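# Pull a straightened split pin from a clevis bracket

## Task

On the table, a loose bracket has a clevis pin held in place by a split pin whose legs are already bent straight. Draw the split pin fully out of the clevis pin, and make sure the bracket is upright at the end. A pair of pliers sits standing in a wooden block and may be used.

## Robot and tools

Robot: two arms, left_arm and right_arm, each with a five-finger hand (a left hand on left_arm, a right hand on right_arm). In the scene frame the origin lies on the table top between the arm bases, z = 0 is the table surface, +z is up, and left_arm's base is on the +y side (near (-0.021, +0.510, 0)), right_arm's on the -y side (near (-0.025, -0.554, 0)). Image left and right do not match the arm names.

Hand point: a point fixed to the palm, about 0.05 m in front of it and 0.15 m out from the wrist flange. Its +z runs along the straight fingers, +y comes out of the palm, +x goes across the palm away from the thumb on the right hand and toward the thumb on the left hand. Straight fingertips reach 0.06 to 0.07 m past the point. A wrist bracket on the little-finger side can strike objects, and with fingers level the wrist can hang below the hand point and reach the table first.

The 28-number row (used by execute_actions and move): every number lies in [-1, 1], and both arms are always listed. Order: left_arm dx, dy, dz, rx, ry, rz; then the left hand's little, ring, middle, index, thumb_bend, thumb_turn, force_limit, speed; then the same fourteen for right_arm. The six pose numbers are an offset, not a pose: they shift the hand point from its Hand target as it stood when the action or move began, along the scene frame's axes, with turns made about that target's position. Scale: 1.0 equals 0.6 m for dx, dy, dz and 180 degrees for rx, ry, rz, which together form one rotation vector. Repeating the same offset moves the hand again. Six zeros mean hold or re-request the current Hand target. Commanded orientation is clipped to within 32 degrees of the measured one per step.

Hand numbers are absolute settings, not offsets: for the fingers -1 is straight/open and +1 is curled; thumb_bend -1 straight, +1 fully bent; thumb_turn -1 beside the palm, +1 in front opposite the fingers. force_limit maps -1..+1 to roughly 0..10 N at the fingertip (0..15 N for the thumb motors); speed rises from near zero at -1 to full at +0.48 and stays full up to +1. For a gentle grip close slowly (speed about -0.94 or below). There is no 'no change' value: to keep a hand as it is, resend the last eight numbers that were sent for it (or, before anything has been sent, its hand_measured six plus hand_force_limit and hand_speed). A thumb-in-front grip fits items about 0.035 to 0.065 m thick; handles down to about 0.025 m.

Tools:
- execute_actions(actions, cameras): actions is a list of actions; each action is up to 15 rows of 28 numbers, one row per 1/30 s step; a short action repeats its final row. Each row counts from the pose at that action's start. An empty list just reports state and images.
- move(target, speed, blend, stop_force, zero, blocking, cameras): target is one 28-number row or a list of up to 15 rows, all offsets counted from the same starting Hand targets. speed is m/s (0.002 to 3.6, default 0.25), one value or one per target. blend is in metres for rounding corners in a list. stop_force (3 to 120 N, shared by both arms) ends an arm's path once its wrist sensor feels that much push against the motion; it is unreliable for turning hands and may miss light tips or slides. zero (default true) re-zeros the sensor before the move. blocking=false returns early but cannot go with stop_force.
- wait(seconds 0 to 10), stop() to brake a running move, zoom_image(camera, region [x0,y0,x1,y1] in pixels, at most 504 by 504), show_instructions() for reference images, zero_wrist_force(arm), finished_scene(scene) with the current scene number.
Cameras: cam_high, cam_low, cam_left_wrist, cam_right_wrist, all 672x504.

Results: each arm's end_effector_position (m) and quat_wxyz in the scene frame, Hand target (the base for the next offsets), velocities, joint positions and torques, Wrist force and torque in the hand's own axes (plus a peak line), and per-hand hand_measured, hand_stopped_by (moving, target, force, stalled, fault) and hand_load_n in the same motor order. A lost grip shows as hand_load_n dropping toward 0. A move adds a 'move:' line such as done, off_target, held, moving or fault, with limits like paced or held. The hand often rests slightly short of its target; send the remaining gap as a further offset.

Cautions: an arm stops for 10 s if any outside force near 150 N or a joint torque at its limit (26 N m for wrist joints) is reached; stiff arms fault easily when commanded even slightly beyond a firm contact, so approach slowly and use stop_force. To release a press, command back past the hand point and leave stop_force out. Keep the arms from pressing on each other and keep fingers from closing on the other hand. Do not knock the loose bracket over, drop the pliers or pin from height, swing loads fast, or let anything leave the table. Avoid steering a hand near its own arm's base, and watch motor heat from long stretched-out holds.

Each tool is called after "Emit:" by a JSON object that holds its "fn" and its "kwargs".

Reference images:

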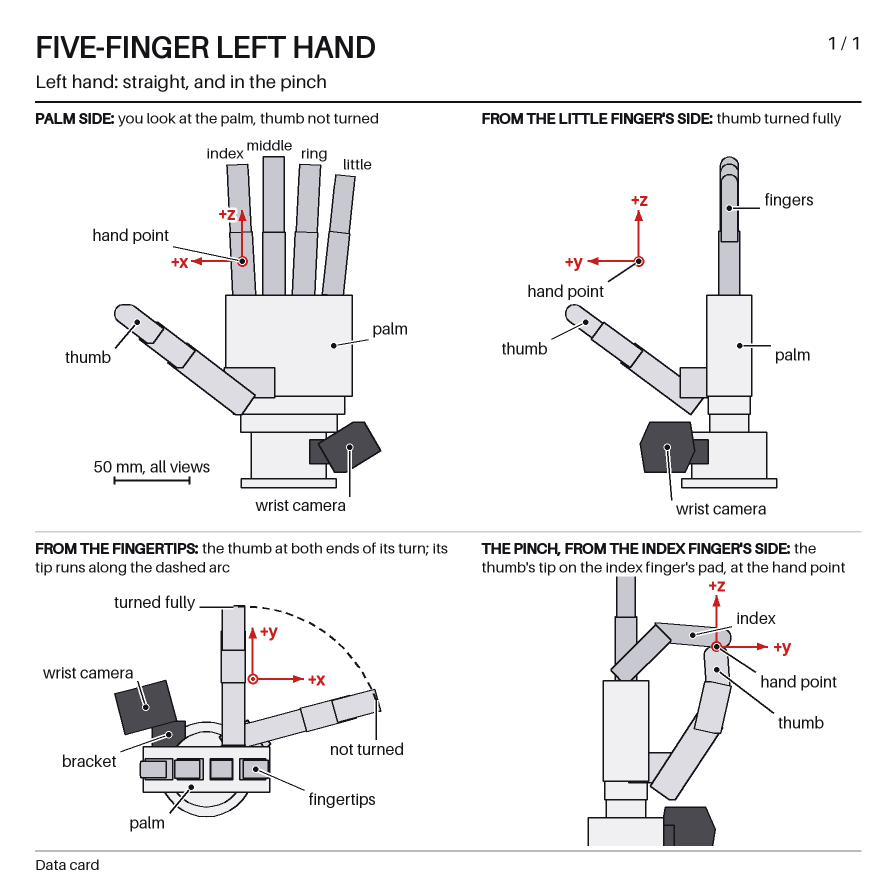

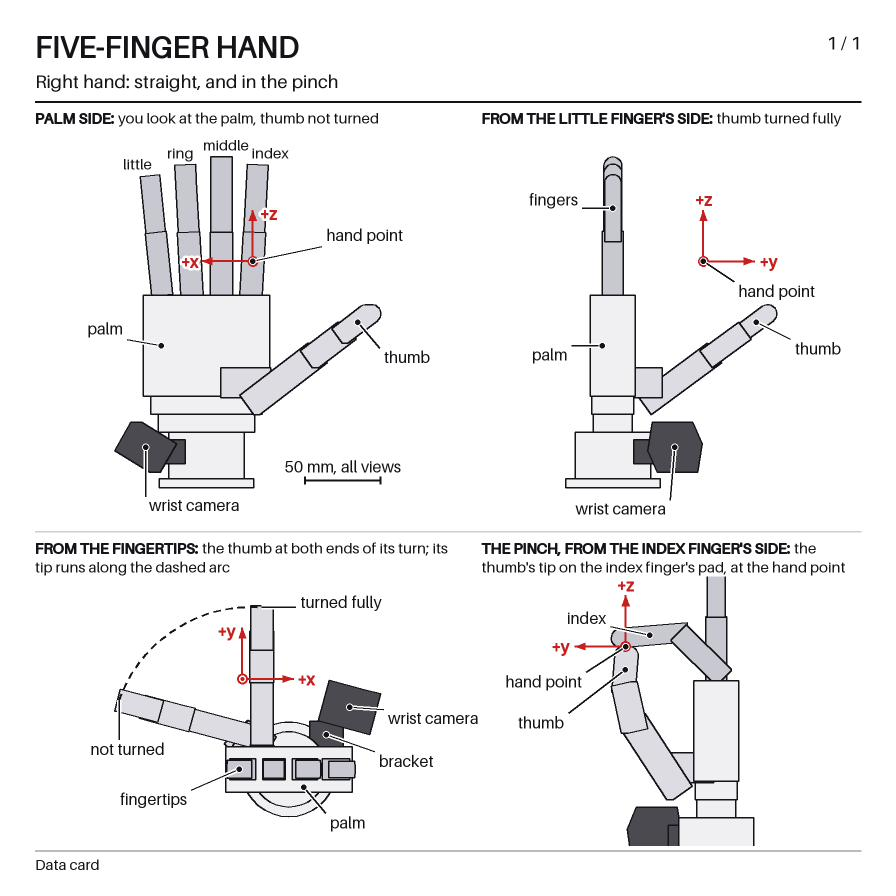

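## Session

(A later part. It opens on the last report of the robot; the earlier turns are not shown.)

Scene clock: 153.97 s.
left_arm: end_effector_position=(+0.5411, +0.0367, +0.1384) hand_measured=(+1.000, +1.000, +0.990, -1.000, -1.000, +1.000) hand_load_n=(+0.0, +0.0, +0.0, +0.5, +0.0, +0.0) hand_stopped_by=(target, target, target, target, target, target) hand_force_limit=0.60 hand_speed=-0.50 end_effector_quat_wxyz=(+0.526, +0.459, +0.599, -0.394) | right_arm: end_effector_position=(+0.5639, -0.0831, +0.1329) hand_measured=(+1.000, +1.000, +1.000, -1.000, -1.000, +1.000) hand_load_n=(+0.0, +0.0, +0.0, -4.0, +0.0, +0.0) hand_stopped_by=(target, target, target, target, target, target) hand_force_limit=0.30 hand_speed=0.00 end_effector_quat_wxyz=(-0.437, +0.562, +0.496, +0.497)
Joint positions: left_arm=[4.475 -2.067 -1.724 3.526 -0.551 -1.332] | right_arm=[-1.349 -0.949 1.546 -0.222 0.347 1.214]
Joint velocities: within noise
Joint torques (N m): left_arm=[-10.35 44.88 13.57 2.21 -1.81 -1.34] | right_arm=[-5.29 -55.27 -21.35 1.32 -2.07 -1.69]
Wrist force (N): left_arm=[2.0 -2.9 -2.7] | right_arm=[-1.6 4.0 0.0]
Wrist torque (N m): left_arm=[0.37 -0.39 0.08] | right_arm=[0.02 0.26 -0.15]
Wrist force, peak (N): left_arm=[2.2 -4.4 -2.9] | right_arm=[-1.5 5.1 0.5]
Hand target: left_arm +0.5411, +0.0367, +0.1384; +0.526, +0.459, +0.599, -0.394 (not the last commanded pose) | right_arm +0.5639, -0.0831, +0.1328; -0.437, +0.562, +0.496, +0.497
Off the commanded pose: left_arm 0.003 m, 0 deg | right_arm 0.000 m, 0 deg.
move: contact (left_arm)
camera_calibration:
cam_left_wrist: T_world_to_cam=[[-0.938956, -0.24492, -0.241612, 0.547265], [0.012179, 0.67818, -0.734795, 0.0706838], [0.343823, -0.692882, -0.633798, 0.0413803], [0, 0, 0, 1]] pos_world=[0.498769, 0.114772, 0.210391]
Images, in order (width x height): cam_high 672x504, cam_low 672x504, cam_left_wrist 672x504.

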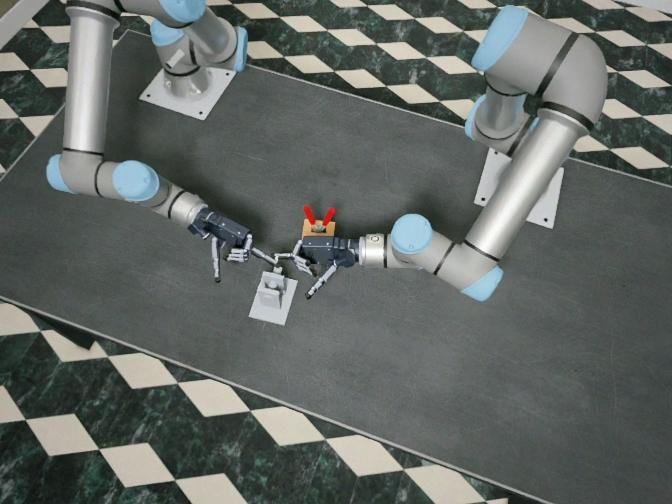

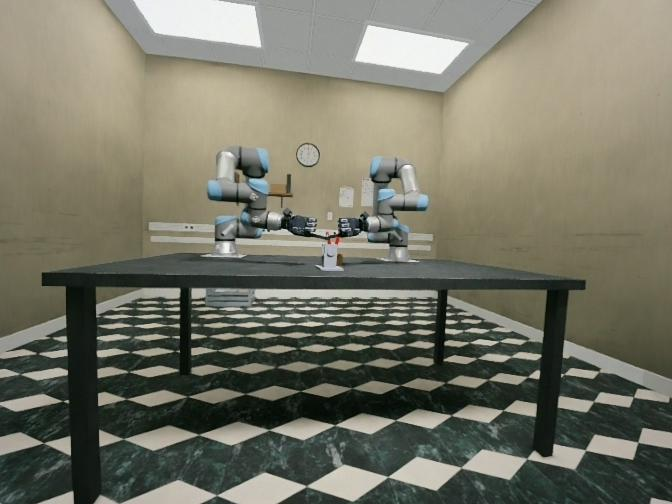

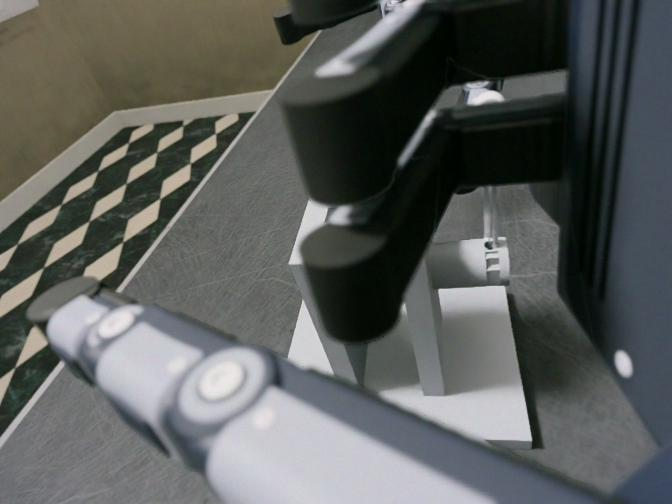

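Emit:
{"fn": "move", "kwargs": {"target": [[0,0,0.03,0,0,0,1,1,0.99,-1,-1,1,0.6,-0.5,0,0,0.03,0,0,0,1,1,1,-1,-1,1,0.3,0],[-0.0605,-0.0647,0.03,0,0,0,1,1,0.99,-1,-1,1,0.6,-0.5,-0.0605,-0.0647,0.03,0,0,0,1,1,1,-1,-1,1,0.3,0]], "speed": 0.03}}

Emit:
{"fn": "zoom_image", "kwargs": {"camera": "cam_high", "region": [245, 220, 315, 300]}}

Emit:
{"fn": "zoom_image", "kwargs": {"camera": "cam_left_wrist", "region": [400, 60, 560, 260]}}

Scene clock: 163.07 s.
left_arm: end_effector_position=(+0.5049, -0.0020, +0.1564) hand_measured=(+1.000, +1.000, +0.990, -1.000, -1.000, +1.000) hand_load_n=(+0.0, +0.0, +0.0, +0.5, +0.0, +0.5) hand_stopped_by=(target, target, target, target, target, target) hand_force_limit=0.60 hand_speed=-0.50 end_effector_quat_wxyz=(+0.526, +0.459, +0.598, -0.394) | right_arm: end_effector_position=(+0.5277, -0.1218, +0.1508) hand_measured=(+1.000, +1.000, +1.000, -1.000, -1.000, +1.000) hand_load_n=(+0.0, +0.0, +0.0, -4.5, +0.0, +0.5) hand_stopped_by=(target, target, target, target, target, target) hand_force_limit=0.30 hand_speed=0.00 end_effector_quat_wxyz=(-0.437, +0.562, +0.496, +0.497)
Joint positions: left_arm=[4.376 -2.016 -1.747 3.533 -0.647 -1.375] | right_arm=[-1.412 -1.053 1.678 -0.173 0.289 1.133]
Joint velocities: within noise
Joint torques (N m): left_arm=[-10.34 43.8 11.87 2.61 -1.98 -1.51] | right_arm=[-8.27 -53.46 -5.39 2.79 -3.07 -1.95]
Wrist force (N): left_arm=[1.8 -3.5 -2.4] | right_arm=[-2.2 4.0 0.5]
Wrist torque (N m): left_arm=[0.32 -0.50 0.07] | right_arm=[-0.02 0.20 -0.17]
Wrist force, peak (N): left_arm=[1.9 -2.9 -3.2] | right_arm=[-2.2 4.1 0.5]
Hand target: left_arm +0.5048, -0.0021, +0.1564; +0.526, +0.459, +0.599, -0.394 | right_arm +0.5276, -0.1219, +0.1508; -0.437, +0.562, +0.496, +0.497
Off the commanded pose: left_arm 0.000 m, 0 deg | right_arm 0.000 m, 0 deg.
move: done
camera_calibration:
cam_left_wrist: T_world_to_cam=[[-0.938956, -0.24492, -0.241612, 0.508146], [0.012179, 0.67818, -0.734795, 0.110597], [0.343823, -0.692882, -0.633798, 0.0384205], [0, 0, 0, 1]] pos_world=[0.462569, 0.0760716, 0.228391]
cam_right_wrist: T_world_to_cam=[[0.95574, -0.106363, 0.274314, -0.561556], [0.146738, -0.635797, -0.75778, -0.039913], [0.255008, 0.764493, -0.592049, 0.164577], [0, 0, 0, 1]] pos_world=[0.50059, -0.210923, 0.221234]

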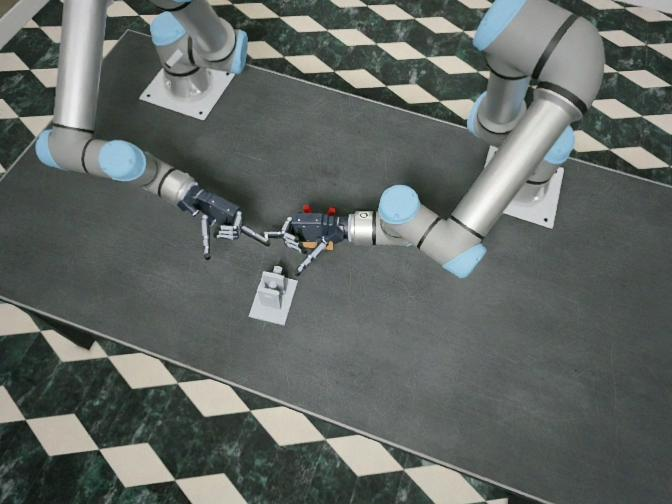

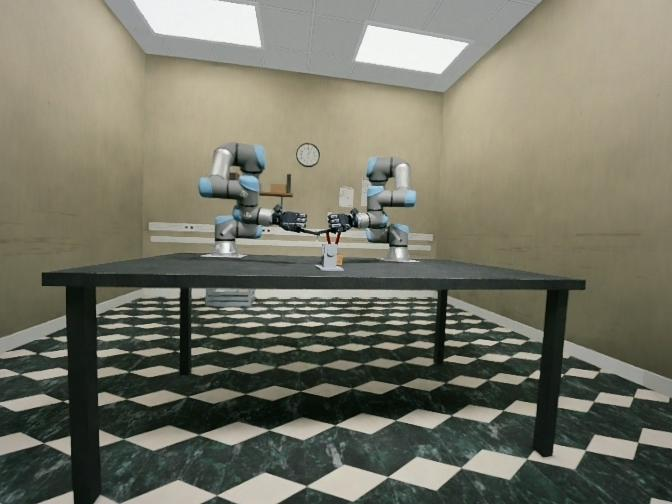

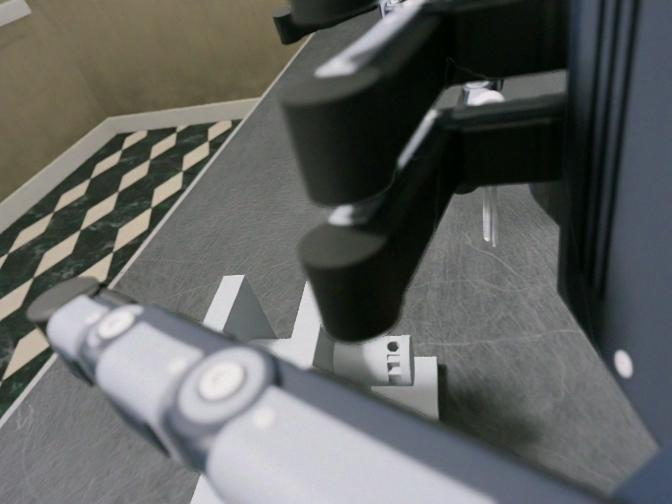

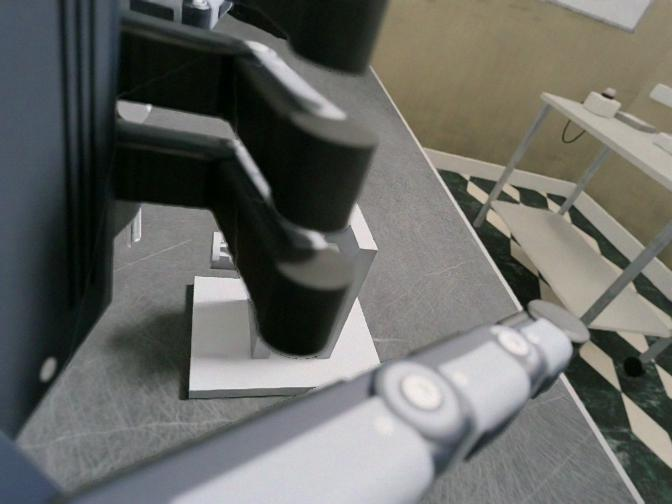

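Scaled by 6.300 from the camera's 672x504 image, which has a finer 960x720 frame.

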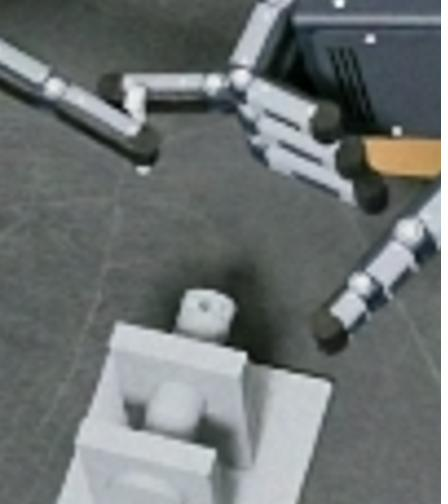

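Scaled by 2.520 from the camera's 672x504 image, which has a finer 960x720 frame.

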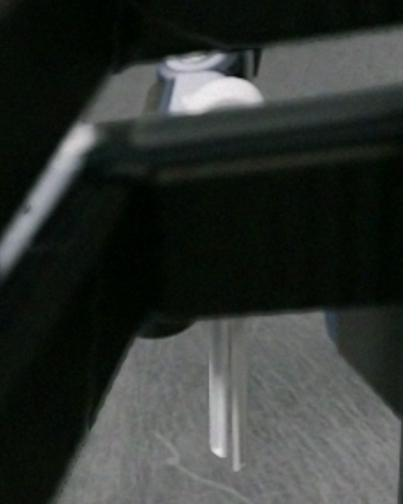

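Emit:
{"fn": "move", "kwargs": {"target": [[0.0033,-0.0332,0,0,0,0,1,1,0.99,-1,-1,1,0.6,-0.5,0.0033,-0.0332,0,0,0,0,1,1,1,-1,-1,1,0.3,0],[0.0033,-0.0332,-0.12,0,0,0,1,1,0.99,-1,-1,1,0.6,-0.5,0.0033,-0.0332,-0.12,0,0,0,1,1,1,-1,-1,1,0.3,0]], "speed": 0.04}}

Emit:
{"fn": "zoom_image", "kwargs": {"camera": "cam_left_wrist", "region": [400, 60, 560, 260]}}

Emit:
{"fn": "zoom_image", "kwargs": {"camera": "cam_low", "region": [290, 220, 380, 280]}}

Scene clock: 169.60 s.
left_arm: end_effector_position=(+0.5067, -0.0220, +0.0845) hand_measured=(+1.000, +1.000, +0.990, -1.000, -1.000, +1.000) hand_load_n=(+0.0, +0.0, +0.0, +0.0, +0.0, +0.5) hand_stopped_by=(target, target, target, target, target, target) hand_force_limit=0.60 hand_speed=-0.50 end_effector_quat_wxyz=(+0.526, +0.459, +0.599, -0.394) | right_arm: end_effector_position=(+0.5296, -0.1419, +0.0790) hand_measured=(+1.000, +1.000, +1.000, -1.000, -1.000, +1.000) hand_load_n=(+0.0, +0.0, +0.0, -4.0, +0.0, +0.5) hand_stopped_by=(target, target, target, target, target, target) hand_force_limit=0.30 hand_speed=0.00 end_effector_quat_wxyz=(-0.437, +0.562, +0.496, +0.497)
Joint positions: left_arm=[4.339 -2.15 -1.759 3.689 -0.683 -1.388] | right_arm=[-1.454 -0.936 1.724 -0.264 0.252 1.059]
Joint velocities: within noise
Joint torques (N m): left_arm=[-9.52 34.48 10.82 2.82 -2.03 -1.51] | right_arm=[3.24 -30.21 -3.12 -0.24 -0.75 1.85]
Wrist force (N): left_arm=[2.4 -3.0 -2.7] | right_arm=[-1.1 3.9 0.1]
Wrist torque (N m): left_arm=[0.42 -0.34 0.11] | right_arm=[0.01 0.29 -0.11]
Wrist force, peak (N): left_arm=[2.8 -3.3 -2.6] | right_arm=[-2.4 4.2 0.6]
Hand target: left_arm +0.5067, -0.0220, +0.0844; +0.526, +0.459, +0.599, -0.394 | right_arm +0.5296, -0.1418, +0.0788; -0.437, +0.562, +0.496, +0.497
Off the commanded pose: left_arm 0.000 m, 0 deg | right_arm 0.000 m, 0 deg.
move: done
camera_calibration:
cam_left_wrist: T_world_to_cam=[[-0.938955, -0.244905, -0.241629, 0.487661], [0.0122007, 0.678186, -0.734789, 0.071294], [0.343823, -0.692882, -0.633798, -0.0216606], [0, 0, 0, 1]] pos_world=[0.464469, 0.0560717, 0.156491]
cam_right_wrist: T_world_to_cam=[[0.955737, -0.106373, 0.27432, -0.545777], [0.146722, -0.635845, -0.757743, -0.1074], [0.255028, 0.764451, -0.592093, 0.136801], [0, 0, 0, 1]] pos_world=[0.50249, -0.230923, 0.149334]

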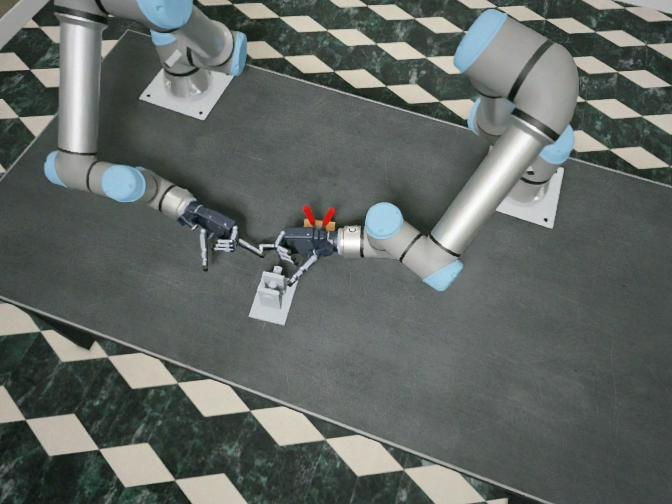

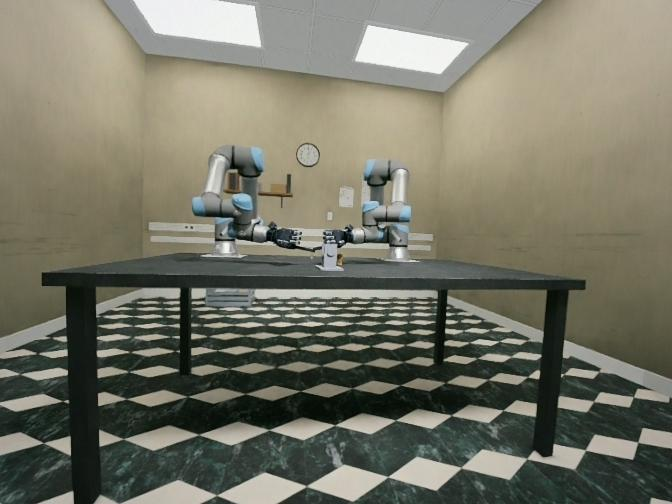

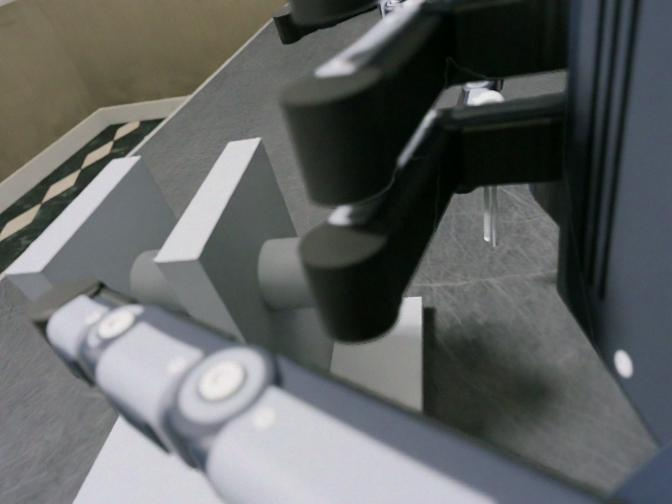

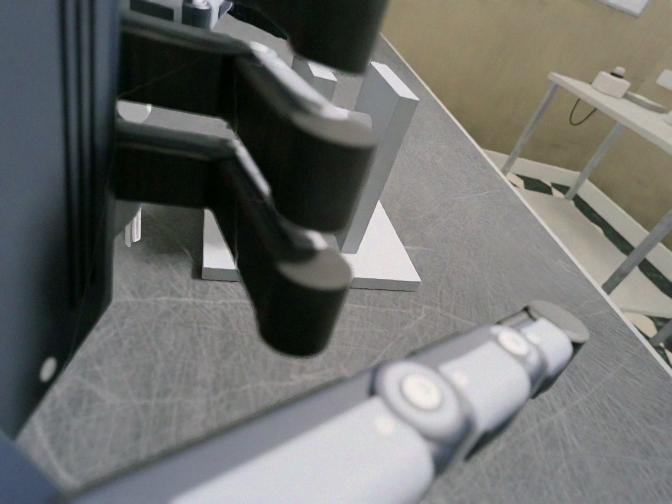

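Scaled by 2.520 from the camera's 672x504 image, which has a finer 960x720 frame.

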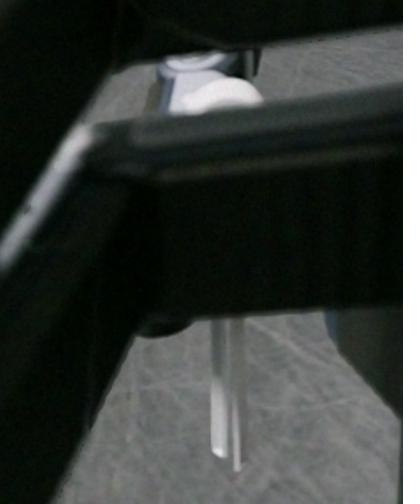

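Scaled by 5.600 from the camera's 672x504 image, which has a finer 960x720 frame.

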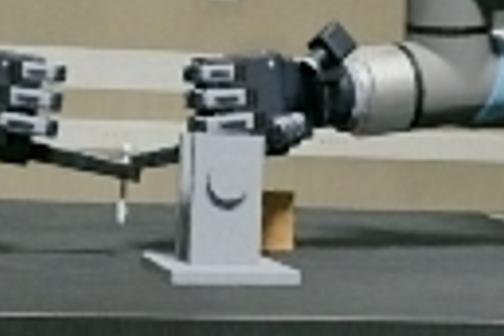

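Emit:
{"fn": "zoom_image", "kwargs": {"camera": "cam_high", "region": [230, 220, 330, 330]}}

Scaled by 4.582 from the camera's 672x504 image, which has a finer 960x720 frame.

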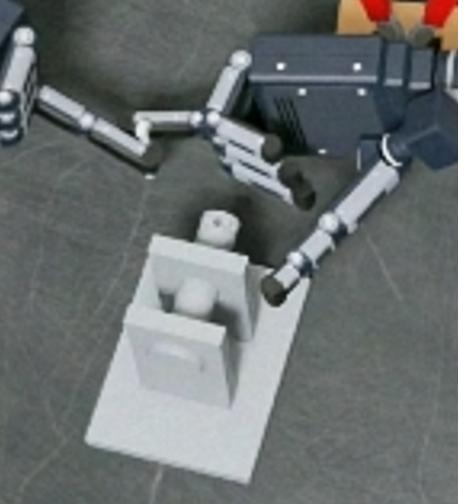

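Emit:
{"fn": "move", "kwargs": {"target": [[-0.0025,0.0249,0,0,0,0,1,1,0.99,-1,-1,1,0.6,-0.5,-0.0025,0.0249,0,0,0,0,1,1,1,-1,-1,1,0.3,0],[-0.0025,0.0249,-0.025,0,0,0,1,1,0.99,-1,-1,1,0.6,-0.5,-0.0025,0.0249,-0.025,0,0,0,1,1,1,-1,-1,1,0.3,0]], "speed": 0.03, "cameras": ["cam_left_wrist","cam_high"]}}

Emit:
{"fn": "zoom_image", "kwargs": {"camera": "cam_left_wrist", "region": [400, 60, 560, 260]}}

Emit:
{"fn": "zoom_image", "kwargs": {"camera": "cam_high", "region": [230, 220, 330, 330]}}

Scene clock: 175.57 s.
left_arm: end_effector_position=(+0.5052, -0.0071, +0.0695) hand_measured=(+1.000, +1.000, +0.990, -1.000, -1.000, +1.000) hand_load_n=(+0.0, +0.0, +0.0, +0.5, +0.0, +0.5) hand_stopped_by=(target, target, target, target, target, target) hand_force_limit=0.60 hand_speed=-0.50 end_effector_quat_wxyz=(+0.526, +0.459, +0.598, -0.394) | right_arm: end_effector_position=(+0.5281, -0.1269, +0.0640) hand_measured=(+1.000, +1.000, +1.000, -1.000, -1.000, +1.000) hand_load_n=(+0.0, +0.0, +0.0, -4.0, +0.0, +0.5) hand_stopped_by=(target, target, target, target, target, target) hand_force_limit=0.30 hand_speed=0.00 end_effector_quat_wxyz=(-0.437, +0.562, +0.496, +0.497)
Joint positions: left_arm=[4.366 -2.159 -1.797 3.729 -0.657 -1.379] | right_arm=[-1.423 -0.916 1.73 -0.345 0.28 1.116]
Joint velocities: within noise
Joint torques (N m): left_arm=[14.69 34.98 10.46 2.83 0.57 -0.99] | right_arm=[13.03 -30.19 -3.23 -0.49 0.13 1.85]
Wrist force (N): left_arm=[2.9 -2.6 -2.8] | right_arm=[-0.6 3.4 -0.2]
Wrist torque (N m): left_arm=[0.42 -0.32 0.13] | right_arm=[-0.01 0.28 -0.08]
Wrist force, peak (N): left_arm=[3.3 -2.8 -2.7] | right_arm=[-1.5 4.3 0.2]
Hand target: left_arm +0.5052, -0.0071, +0.0694; +0.526, +0.459, +0.599, -0.394 | right_arm +0.5281, -0.1269, +0.0638; -0.437, +0.562, +0.496, +0.497
Off the commanded pose: left_arm 0.000 m, 0 deg | right_arm 0.000 m, 0 deg.
move: done
camera_calibration:
cam_left_wrist: T_world_to_cam=[[-0.938921, -0.24489, -0.241776, 0.486281], [0.0123117, 0.678214, -0.734761, 0.0501276], [0.343912, -0.69286, -0.633775, -0.0203741], [0, 0, 0, 1]] pos_world=[0.462969, 0.0709716, 0.14149]
Images, in order (width x height): cam_high 672x504, cam_left_wrist 672x504.

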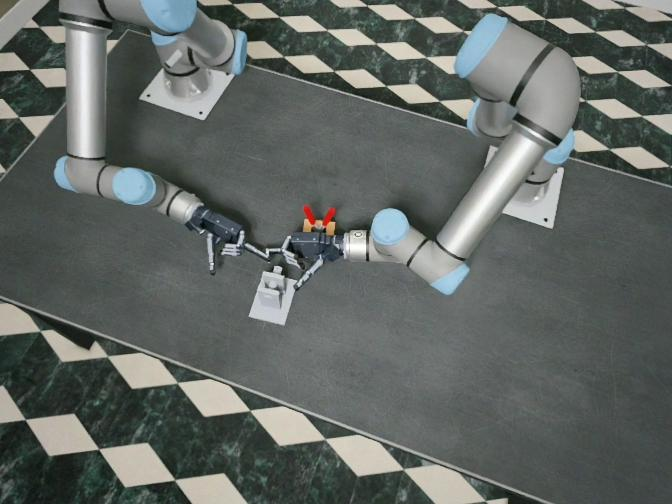

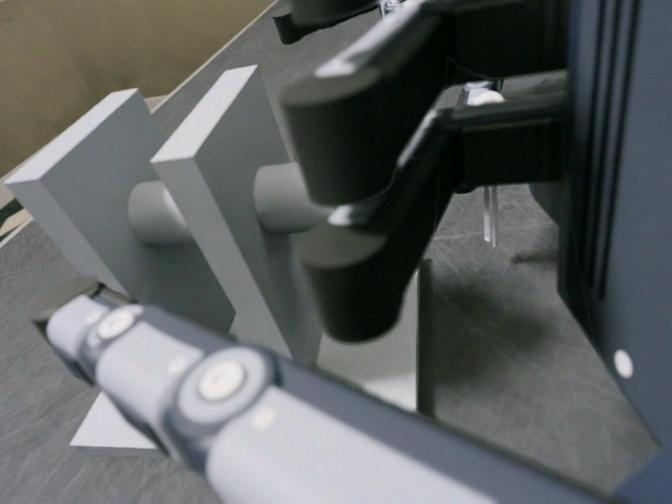

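Scaled by 2.520 from the camera's 672x504 image, which has a finer 960x720 frame.

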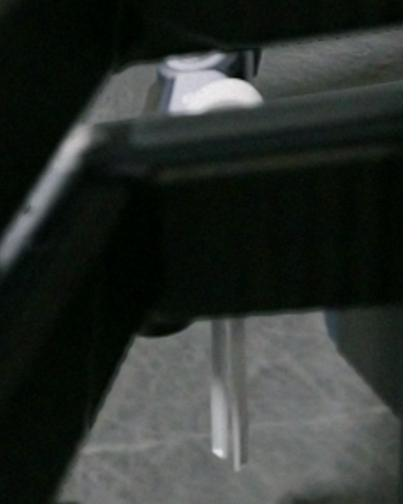

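Scaled by 4.582 from the camera's 672x504 image, which has a finer 960x720 frame.

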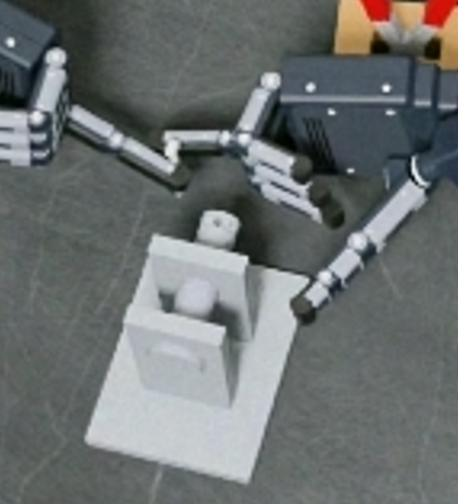

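Emit:
{"fn": "move", "kwargs": {"target": [0,0,-0.0133,0,0,0,1,1,0.99,-1,-1,1,0.6,-0.5,0,0,-0.0133,0,0,0,1,1,1,-1,-1,1,0.3,0], "speed": 0.015, "stop_force": 3, "cameras": ["cam_left_wrist","cam_low"]}}

Emit:
{"fn": "zoom_image", "kwargs": {"camera": "cam_left_wrist", "region": [400, 60, 560, 260]}}

Emit:
{"fn": "zoom_image", "kwargs": {"camera": "cam_low", "region": [290, 230, 350, 280]}}

Scene clock: 178.83 s.
left_arm: end_effector_position=(+0.5052, -0.0071, +0.0614) hand_measured=(+1.000, +1.000, +0.990, -1.000, -1.000, +1.000) hand_load_n=(+0.0, +0.0, +0.0, +0.5, +0.0, +0.0) hand_stopped_by=(target, target, target, target, target, target) hand_force_limit=0.60 hand_speed=-0.50 end_effector_quat_wxyz=(+0.526, +0.459, +0.598, -0.394) | right_arm: end_effector_position=(+0.5281, -0.1269, +0.0559) hand_measured=(+1.000, +1.000, +1.000, -1.000, -1.000, +1.000) hand_load_n=(+0.0, +0.0, +0.0, -4.0, +0.0, +0.0) hand_stopped_by=(target, target, target, target, target, target) hand_force_limit=0.30 hand_speed=0.00 end_effector_quat_wxyz=(-0.437, +0.562, +0.496, +0.497)
Joint positions: left_arm=[4.366 -2.173 -1.8 3.747 -0.657 -1.379] | right_arm=[-1.423 -0.902 1.732 -0.362 0.28 1.116]
Joint velocities: within noise
Joint torques (N m): left_arm=[13.78 35.42 11.12 2.62 0.14 0.65] | right_arm=[11.72 -29.86 -3.83 -0.44 -0.35 1.73]
Wrist force (N): left_arm=[2.9 -2.6 -2.6] | right_arm=[-0.8 3.3 -0.1]
Wrist torque (N m): left_arm=[0.38 -0.34 0.13] | right_arm=[-0.01 0.30 -0.09]
Wrist force, peak (N): left_arm=[3.1 -2.6 -2.8] | right_arm=[-0.7 3.8 0.1]
Hand target: left_arm +0.5052, -0.0071, +0.0614; +0.526, +0.459, +0.599, -0.394 | right_arm +0.5281, -0.1269, +0.0559; -0.437, +0.562, +0.496, +0.497
Off the commanded pose: left_arm 0.000 m, 0 deg | right_arm 0.000 m, 0 deg.
move: done
camera_calibration:
cam_left_wrist: T_world_to_cam=[[-0.938956, -0.24492, -0.241612, 0.484319], [0.012179, 0.67818, -0.734795, 0.0442449], [0.343823, -0.692882, -0.633798, -0.0254616], [0, 0, 0, 1]] pos_world=[0.462969, 0.0709716, 0.133391]
Images, in order (width x height): cam_low 672x504, cam_left_wrist 672x504.

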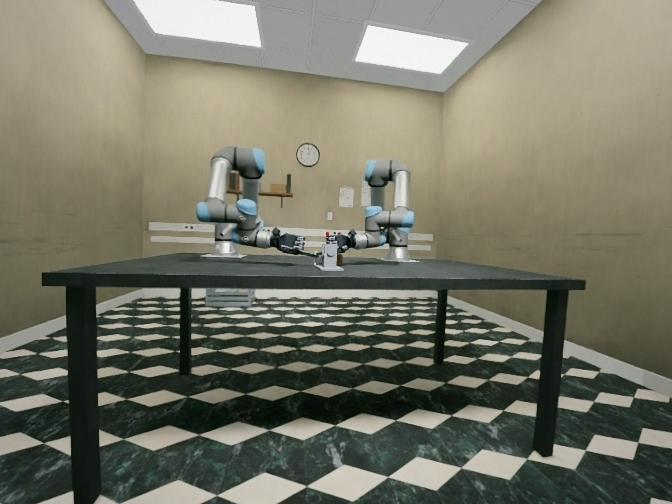

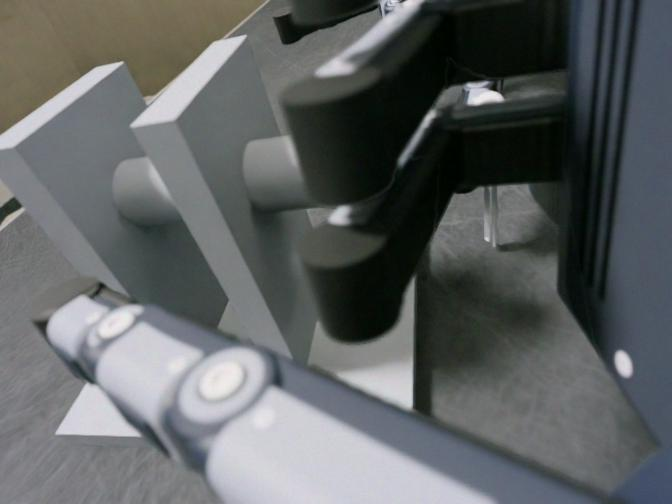

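Scaled by 2.520 from the camera's 672x504 image, which has a finer 960x720 frame.

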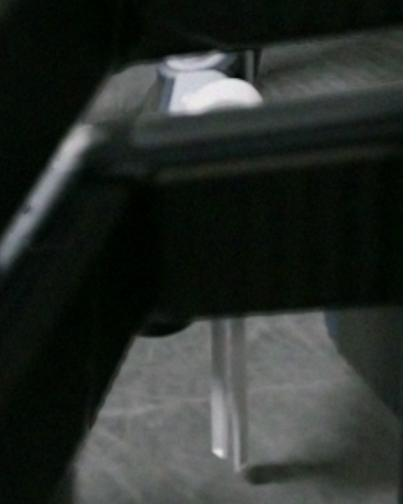

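Scaled by 8.400 from the camera's 672x504 image, which has a finer 960x720 frame.

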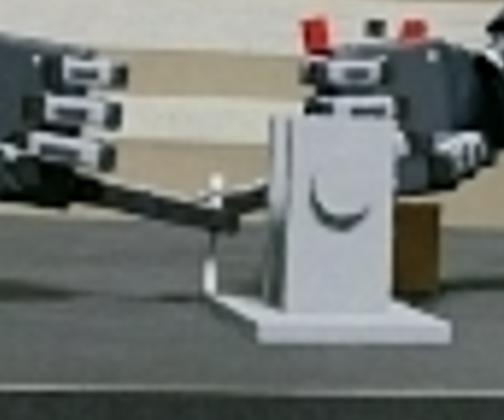

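Emit:
{"fn": "move", "kwargs": {"target": [0,0,-0.005,0,0,0,1,1,0.99,-1,-1,1,0.6,-0.5,0,0,-0.005,0,0,0,1,1,1,-1,-1,1,0.3,0], "speed": 0.01, "stop_force": 3, "cameras": ["cam_left_wrist"]}}

Emit:
{"fn": "zoom_image", "kwargs": {"camera": "cam_left_wrist", "region": [400, 60, 560, 260]}}

Scene clock: 181.20 s.
left_arm: end_effector_position=(+0.5052, -0.0071, +0.0584) hand_measured=(+1.000, +1.000, +0.990, -1.000, -1.000, +1.000) hand_load_n=(+0.0, +0.0, +0.0, +0.5, +0.0, +0.0) hand_stopped_by=(target, target, target, target, target, target) hand_force_limit=0.60 hand_speed=-0.50 end_effector_quat_wxyz=(+0.526, +0.459, +0.598, -0.394) | right_arm: end_effector_position=(+0.5281, -0.1269, +0.0529) hand_measured=(+1.000, +1.000, +1.000, -1.000, -1.000, +1.000) hand_load_n=(+0.0, +0.0, +0.0, -4.0, +0.5, +0.0) hand_stopped_by=(target, target, target, target, target, target) hand_force_limit=0.30 hand_speed=0.00 end_effector_quat_wxyz=(-0.437, +0.562, +0.496, +0.497)
Joint positions: left_arm=[4.366 -2.179 -1.801 3.753 -0.657 -1.379] | right_arm=[-1.423 -0.897 1.733 -0.368 0.28 1.116]
Joint velocities: within noise
Joint torques (N m): left_arm=[10.31 35.22 10.96 2.57 -1.08 -0.01] | right_arm=[11.18 -29.91 -3.82 -0.46 0.03 -0.78]
Wrist force (N): left_arm=[2.9 -2.4 -2.6] | right_arm=[-0.5 3.4 0.1]
Wrist torque (N m): left_arm=[0.42 -0.34 0.12] | right_arm=[-0.02 0.25 -0.07]
Wrist force, peak (N): left_arm=[3.2 -2.6 -2.6] | right_arm=[-0.4 3.8 0.1]
Hand target: left_arm +0.5052, -0.0071, +0.0584; +0.526, +0.459, +0.599, -0.394 | right_arm +0.5281, -0.1269, +0.0529; -0.437, +0.562, +0.496, +0.497
Off the commanded pose: left_arm 0.000 m, 0 deg | right_arm 0.000 m, 0 deg.
move: done
camera_calibration:
cam_left_wrist: T_world_to_cam=[[-0.938956, -0.24492, -0.241612, 0.483594], [0.012179, 0.67818, -0.734795, 0.0420405], [0.343823, -0.692882, -0.633798, -0.027363], [0, 0, 0, 1]] pos_world=[0.462969, 0.0709716, 0.130391]
Images, in order (width x height): cam_left_wrist 672x504.

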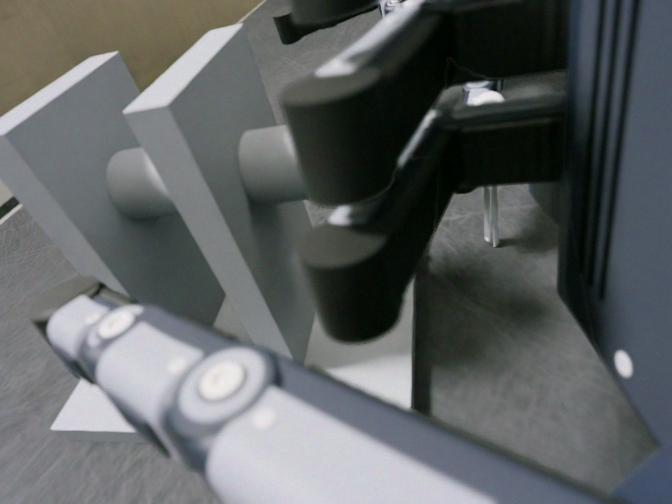

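Scaled by 2.520 from the camera's 672x504 image, which has a finer 960x720 frame.

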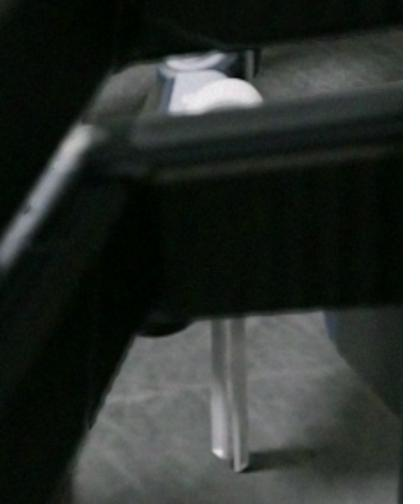

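Emit:
{"fn": "move", "kwargs": {"target": [[0,0,0,0,0,0,1,1,0.99,-1,-1,1,0.6,-0.5,0.015,0.0015,0,0,0,0,1,1,1,-1,-1,1,0.3,0],[-0.01,-0.001,0,0,0,0,1,1,0.99,-1,-1,1,0.6,-0.5,0.015,0.0015,0,0,0,0,1,1,1,-1,-1,1,0.3,0]], "speed": 0.015, "cameras": ["cam_left_wrist","cam_high"]}}

Emit:
{"fn": "zoom_image", "kwargs": {"camera": "cam_left_wrist", "region": [400, 60, 560, 260]}}

Emit:
{"fn": "zoom_image", "kwargs": {"camera": "cam_high", "region": [230, 220, 330, 330]}}

Scene clock: 185.90 s.
left_arm: end_effector_position=(+0.4994, -0.0076, +0.0584) hand_measured=(+1.000, +1.000, +0.990, -1.000, -1.000, +1.000) hand_load_n=(+0.0, +0.0, +0.0, +0.0, +0.0, +0.5) hand_stopped_by=(target, target, target, target, target, target) hand_force_limit=0.60 hand_speed=-0.50 end_effector_quat_wxyz=(+0.526, +0.459, +0.599, -0.394) | right_arm: end_effector_position=(+0.5371, -0.1260, +0.0529) hand_measured=(+1.000, +1.000, +1.000, -1.000, -1.000, +1.000) hand_load_n=(+0.0, +0.0, +0.0, +0.0, +0.0, +0.0) hand_stopped_by=(target, target, target, target, target, target) hand_force_limit=0.30 hand_speed=0.00 end_effector_quat_wxyz=(-0.437, +0.562, +0.496, +0.497)
Joint positions: left_arm=[4.361 -2.171 -1.816 3.761 -0.662 -1.381] | right_arm=[-1.423 -0.882 1.704 -0.352 0.279 1.115]
Joint velocities: within noise
Joint torques (N m): left_arm=[-11.27 46.93 8.67 2.24 -1.09 -1.76] | right_arm=[-9.74 -31.38 -21.52 2.5 -2.19 -1.99]
Wrist force (N): left_arm=[2.0 0.2 -2.0] | right_arm=[-1.5 0.7 -0.2]
Wrist torque (N m): left_arm=[0.23 -0.39 0.08] | right_arm=[0.16 0.24 -0.13]
Wrist force, peak (N): left_arm=[3.1 -2.5 -2.6] | right_arm=[-0.5 3.7 -0.1]
Hand target: left_arm +0.4992, -0.0077, +0.0584; +0.526, +0.459, +0.599, -0.394 | right_arm +0.5371, -0.1260, +0.0529; -0.437, +0.562, +0.496, +0.497
Off the commanded pose: left_arm 0.000 m, 0 deg | right_arm 0.000 m, 0 deg.
move: done
camera_calibration:
cam_left_wrist: T_world_to_cam=[[-0.938956, -0.24492, -0.241612, 0.478026], [0.012179, 0.67818, -0.734795, 0.0424503], [0.343823, -0.692882, -0.633798, -0.0257152], [0, 0, 0, 1]] pos_world=[0.457169, 0.0704716, 0.130391]
Images, in order (width x height): cam_high 672x504, cam_left_wrist 672x504.

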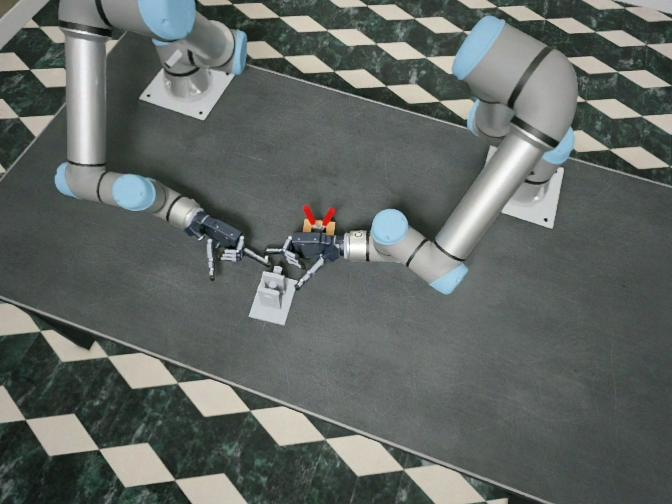

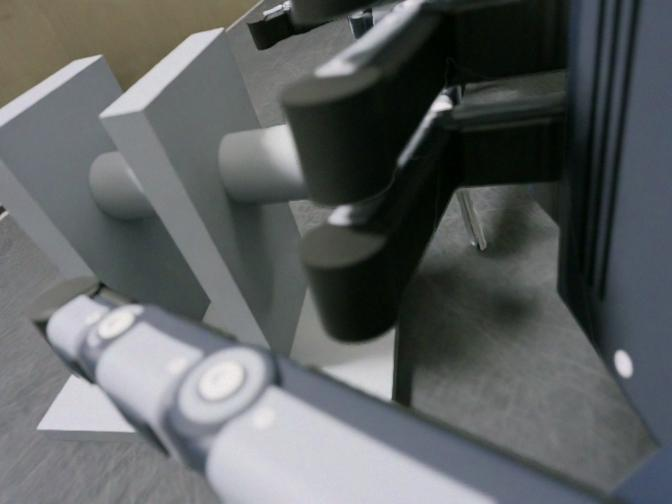

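Scaled by 2.520 from the camera's 672x504 image, which has a finer 960x720 frame.

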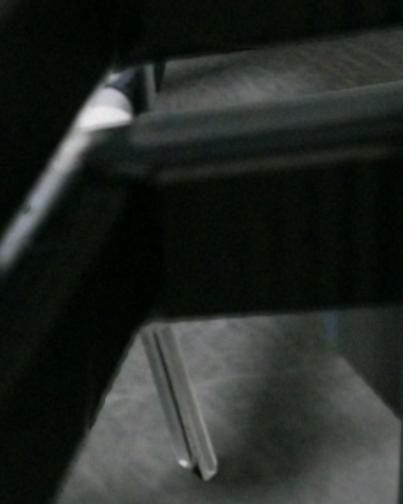

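Scaled by 4.582 from the camera's 672x504 image, which has a finer 960x720 frame.

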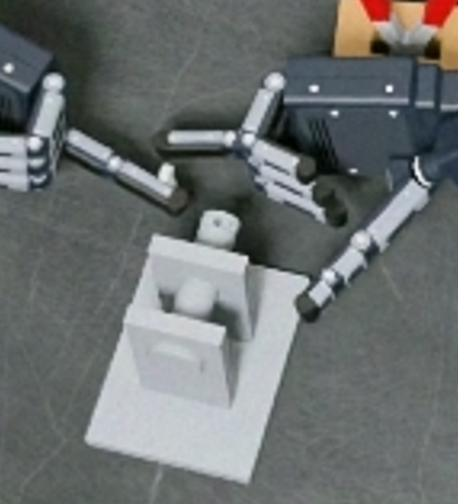

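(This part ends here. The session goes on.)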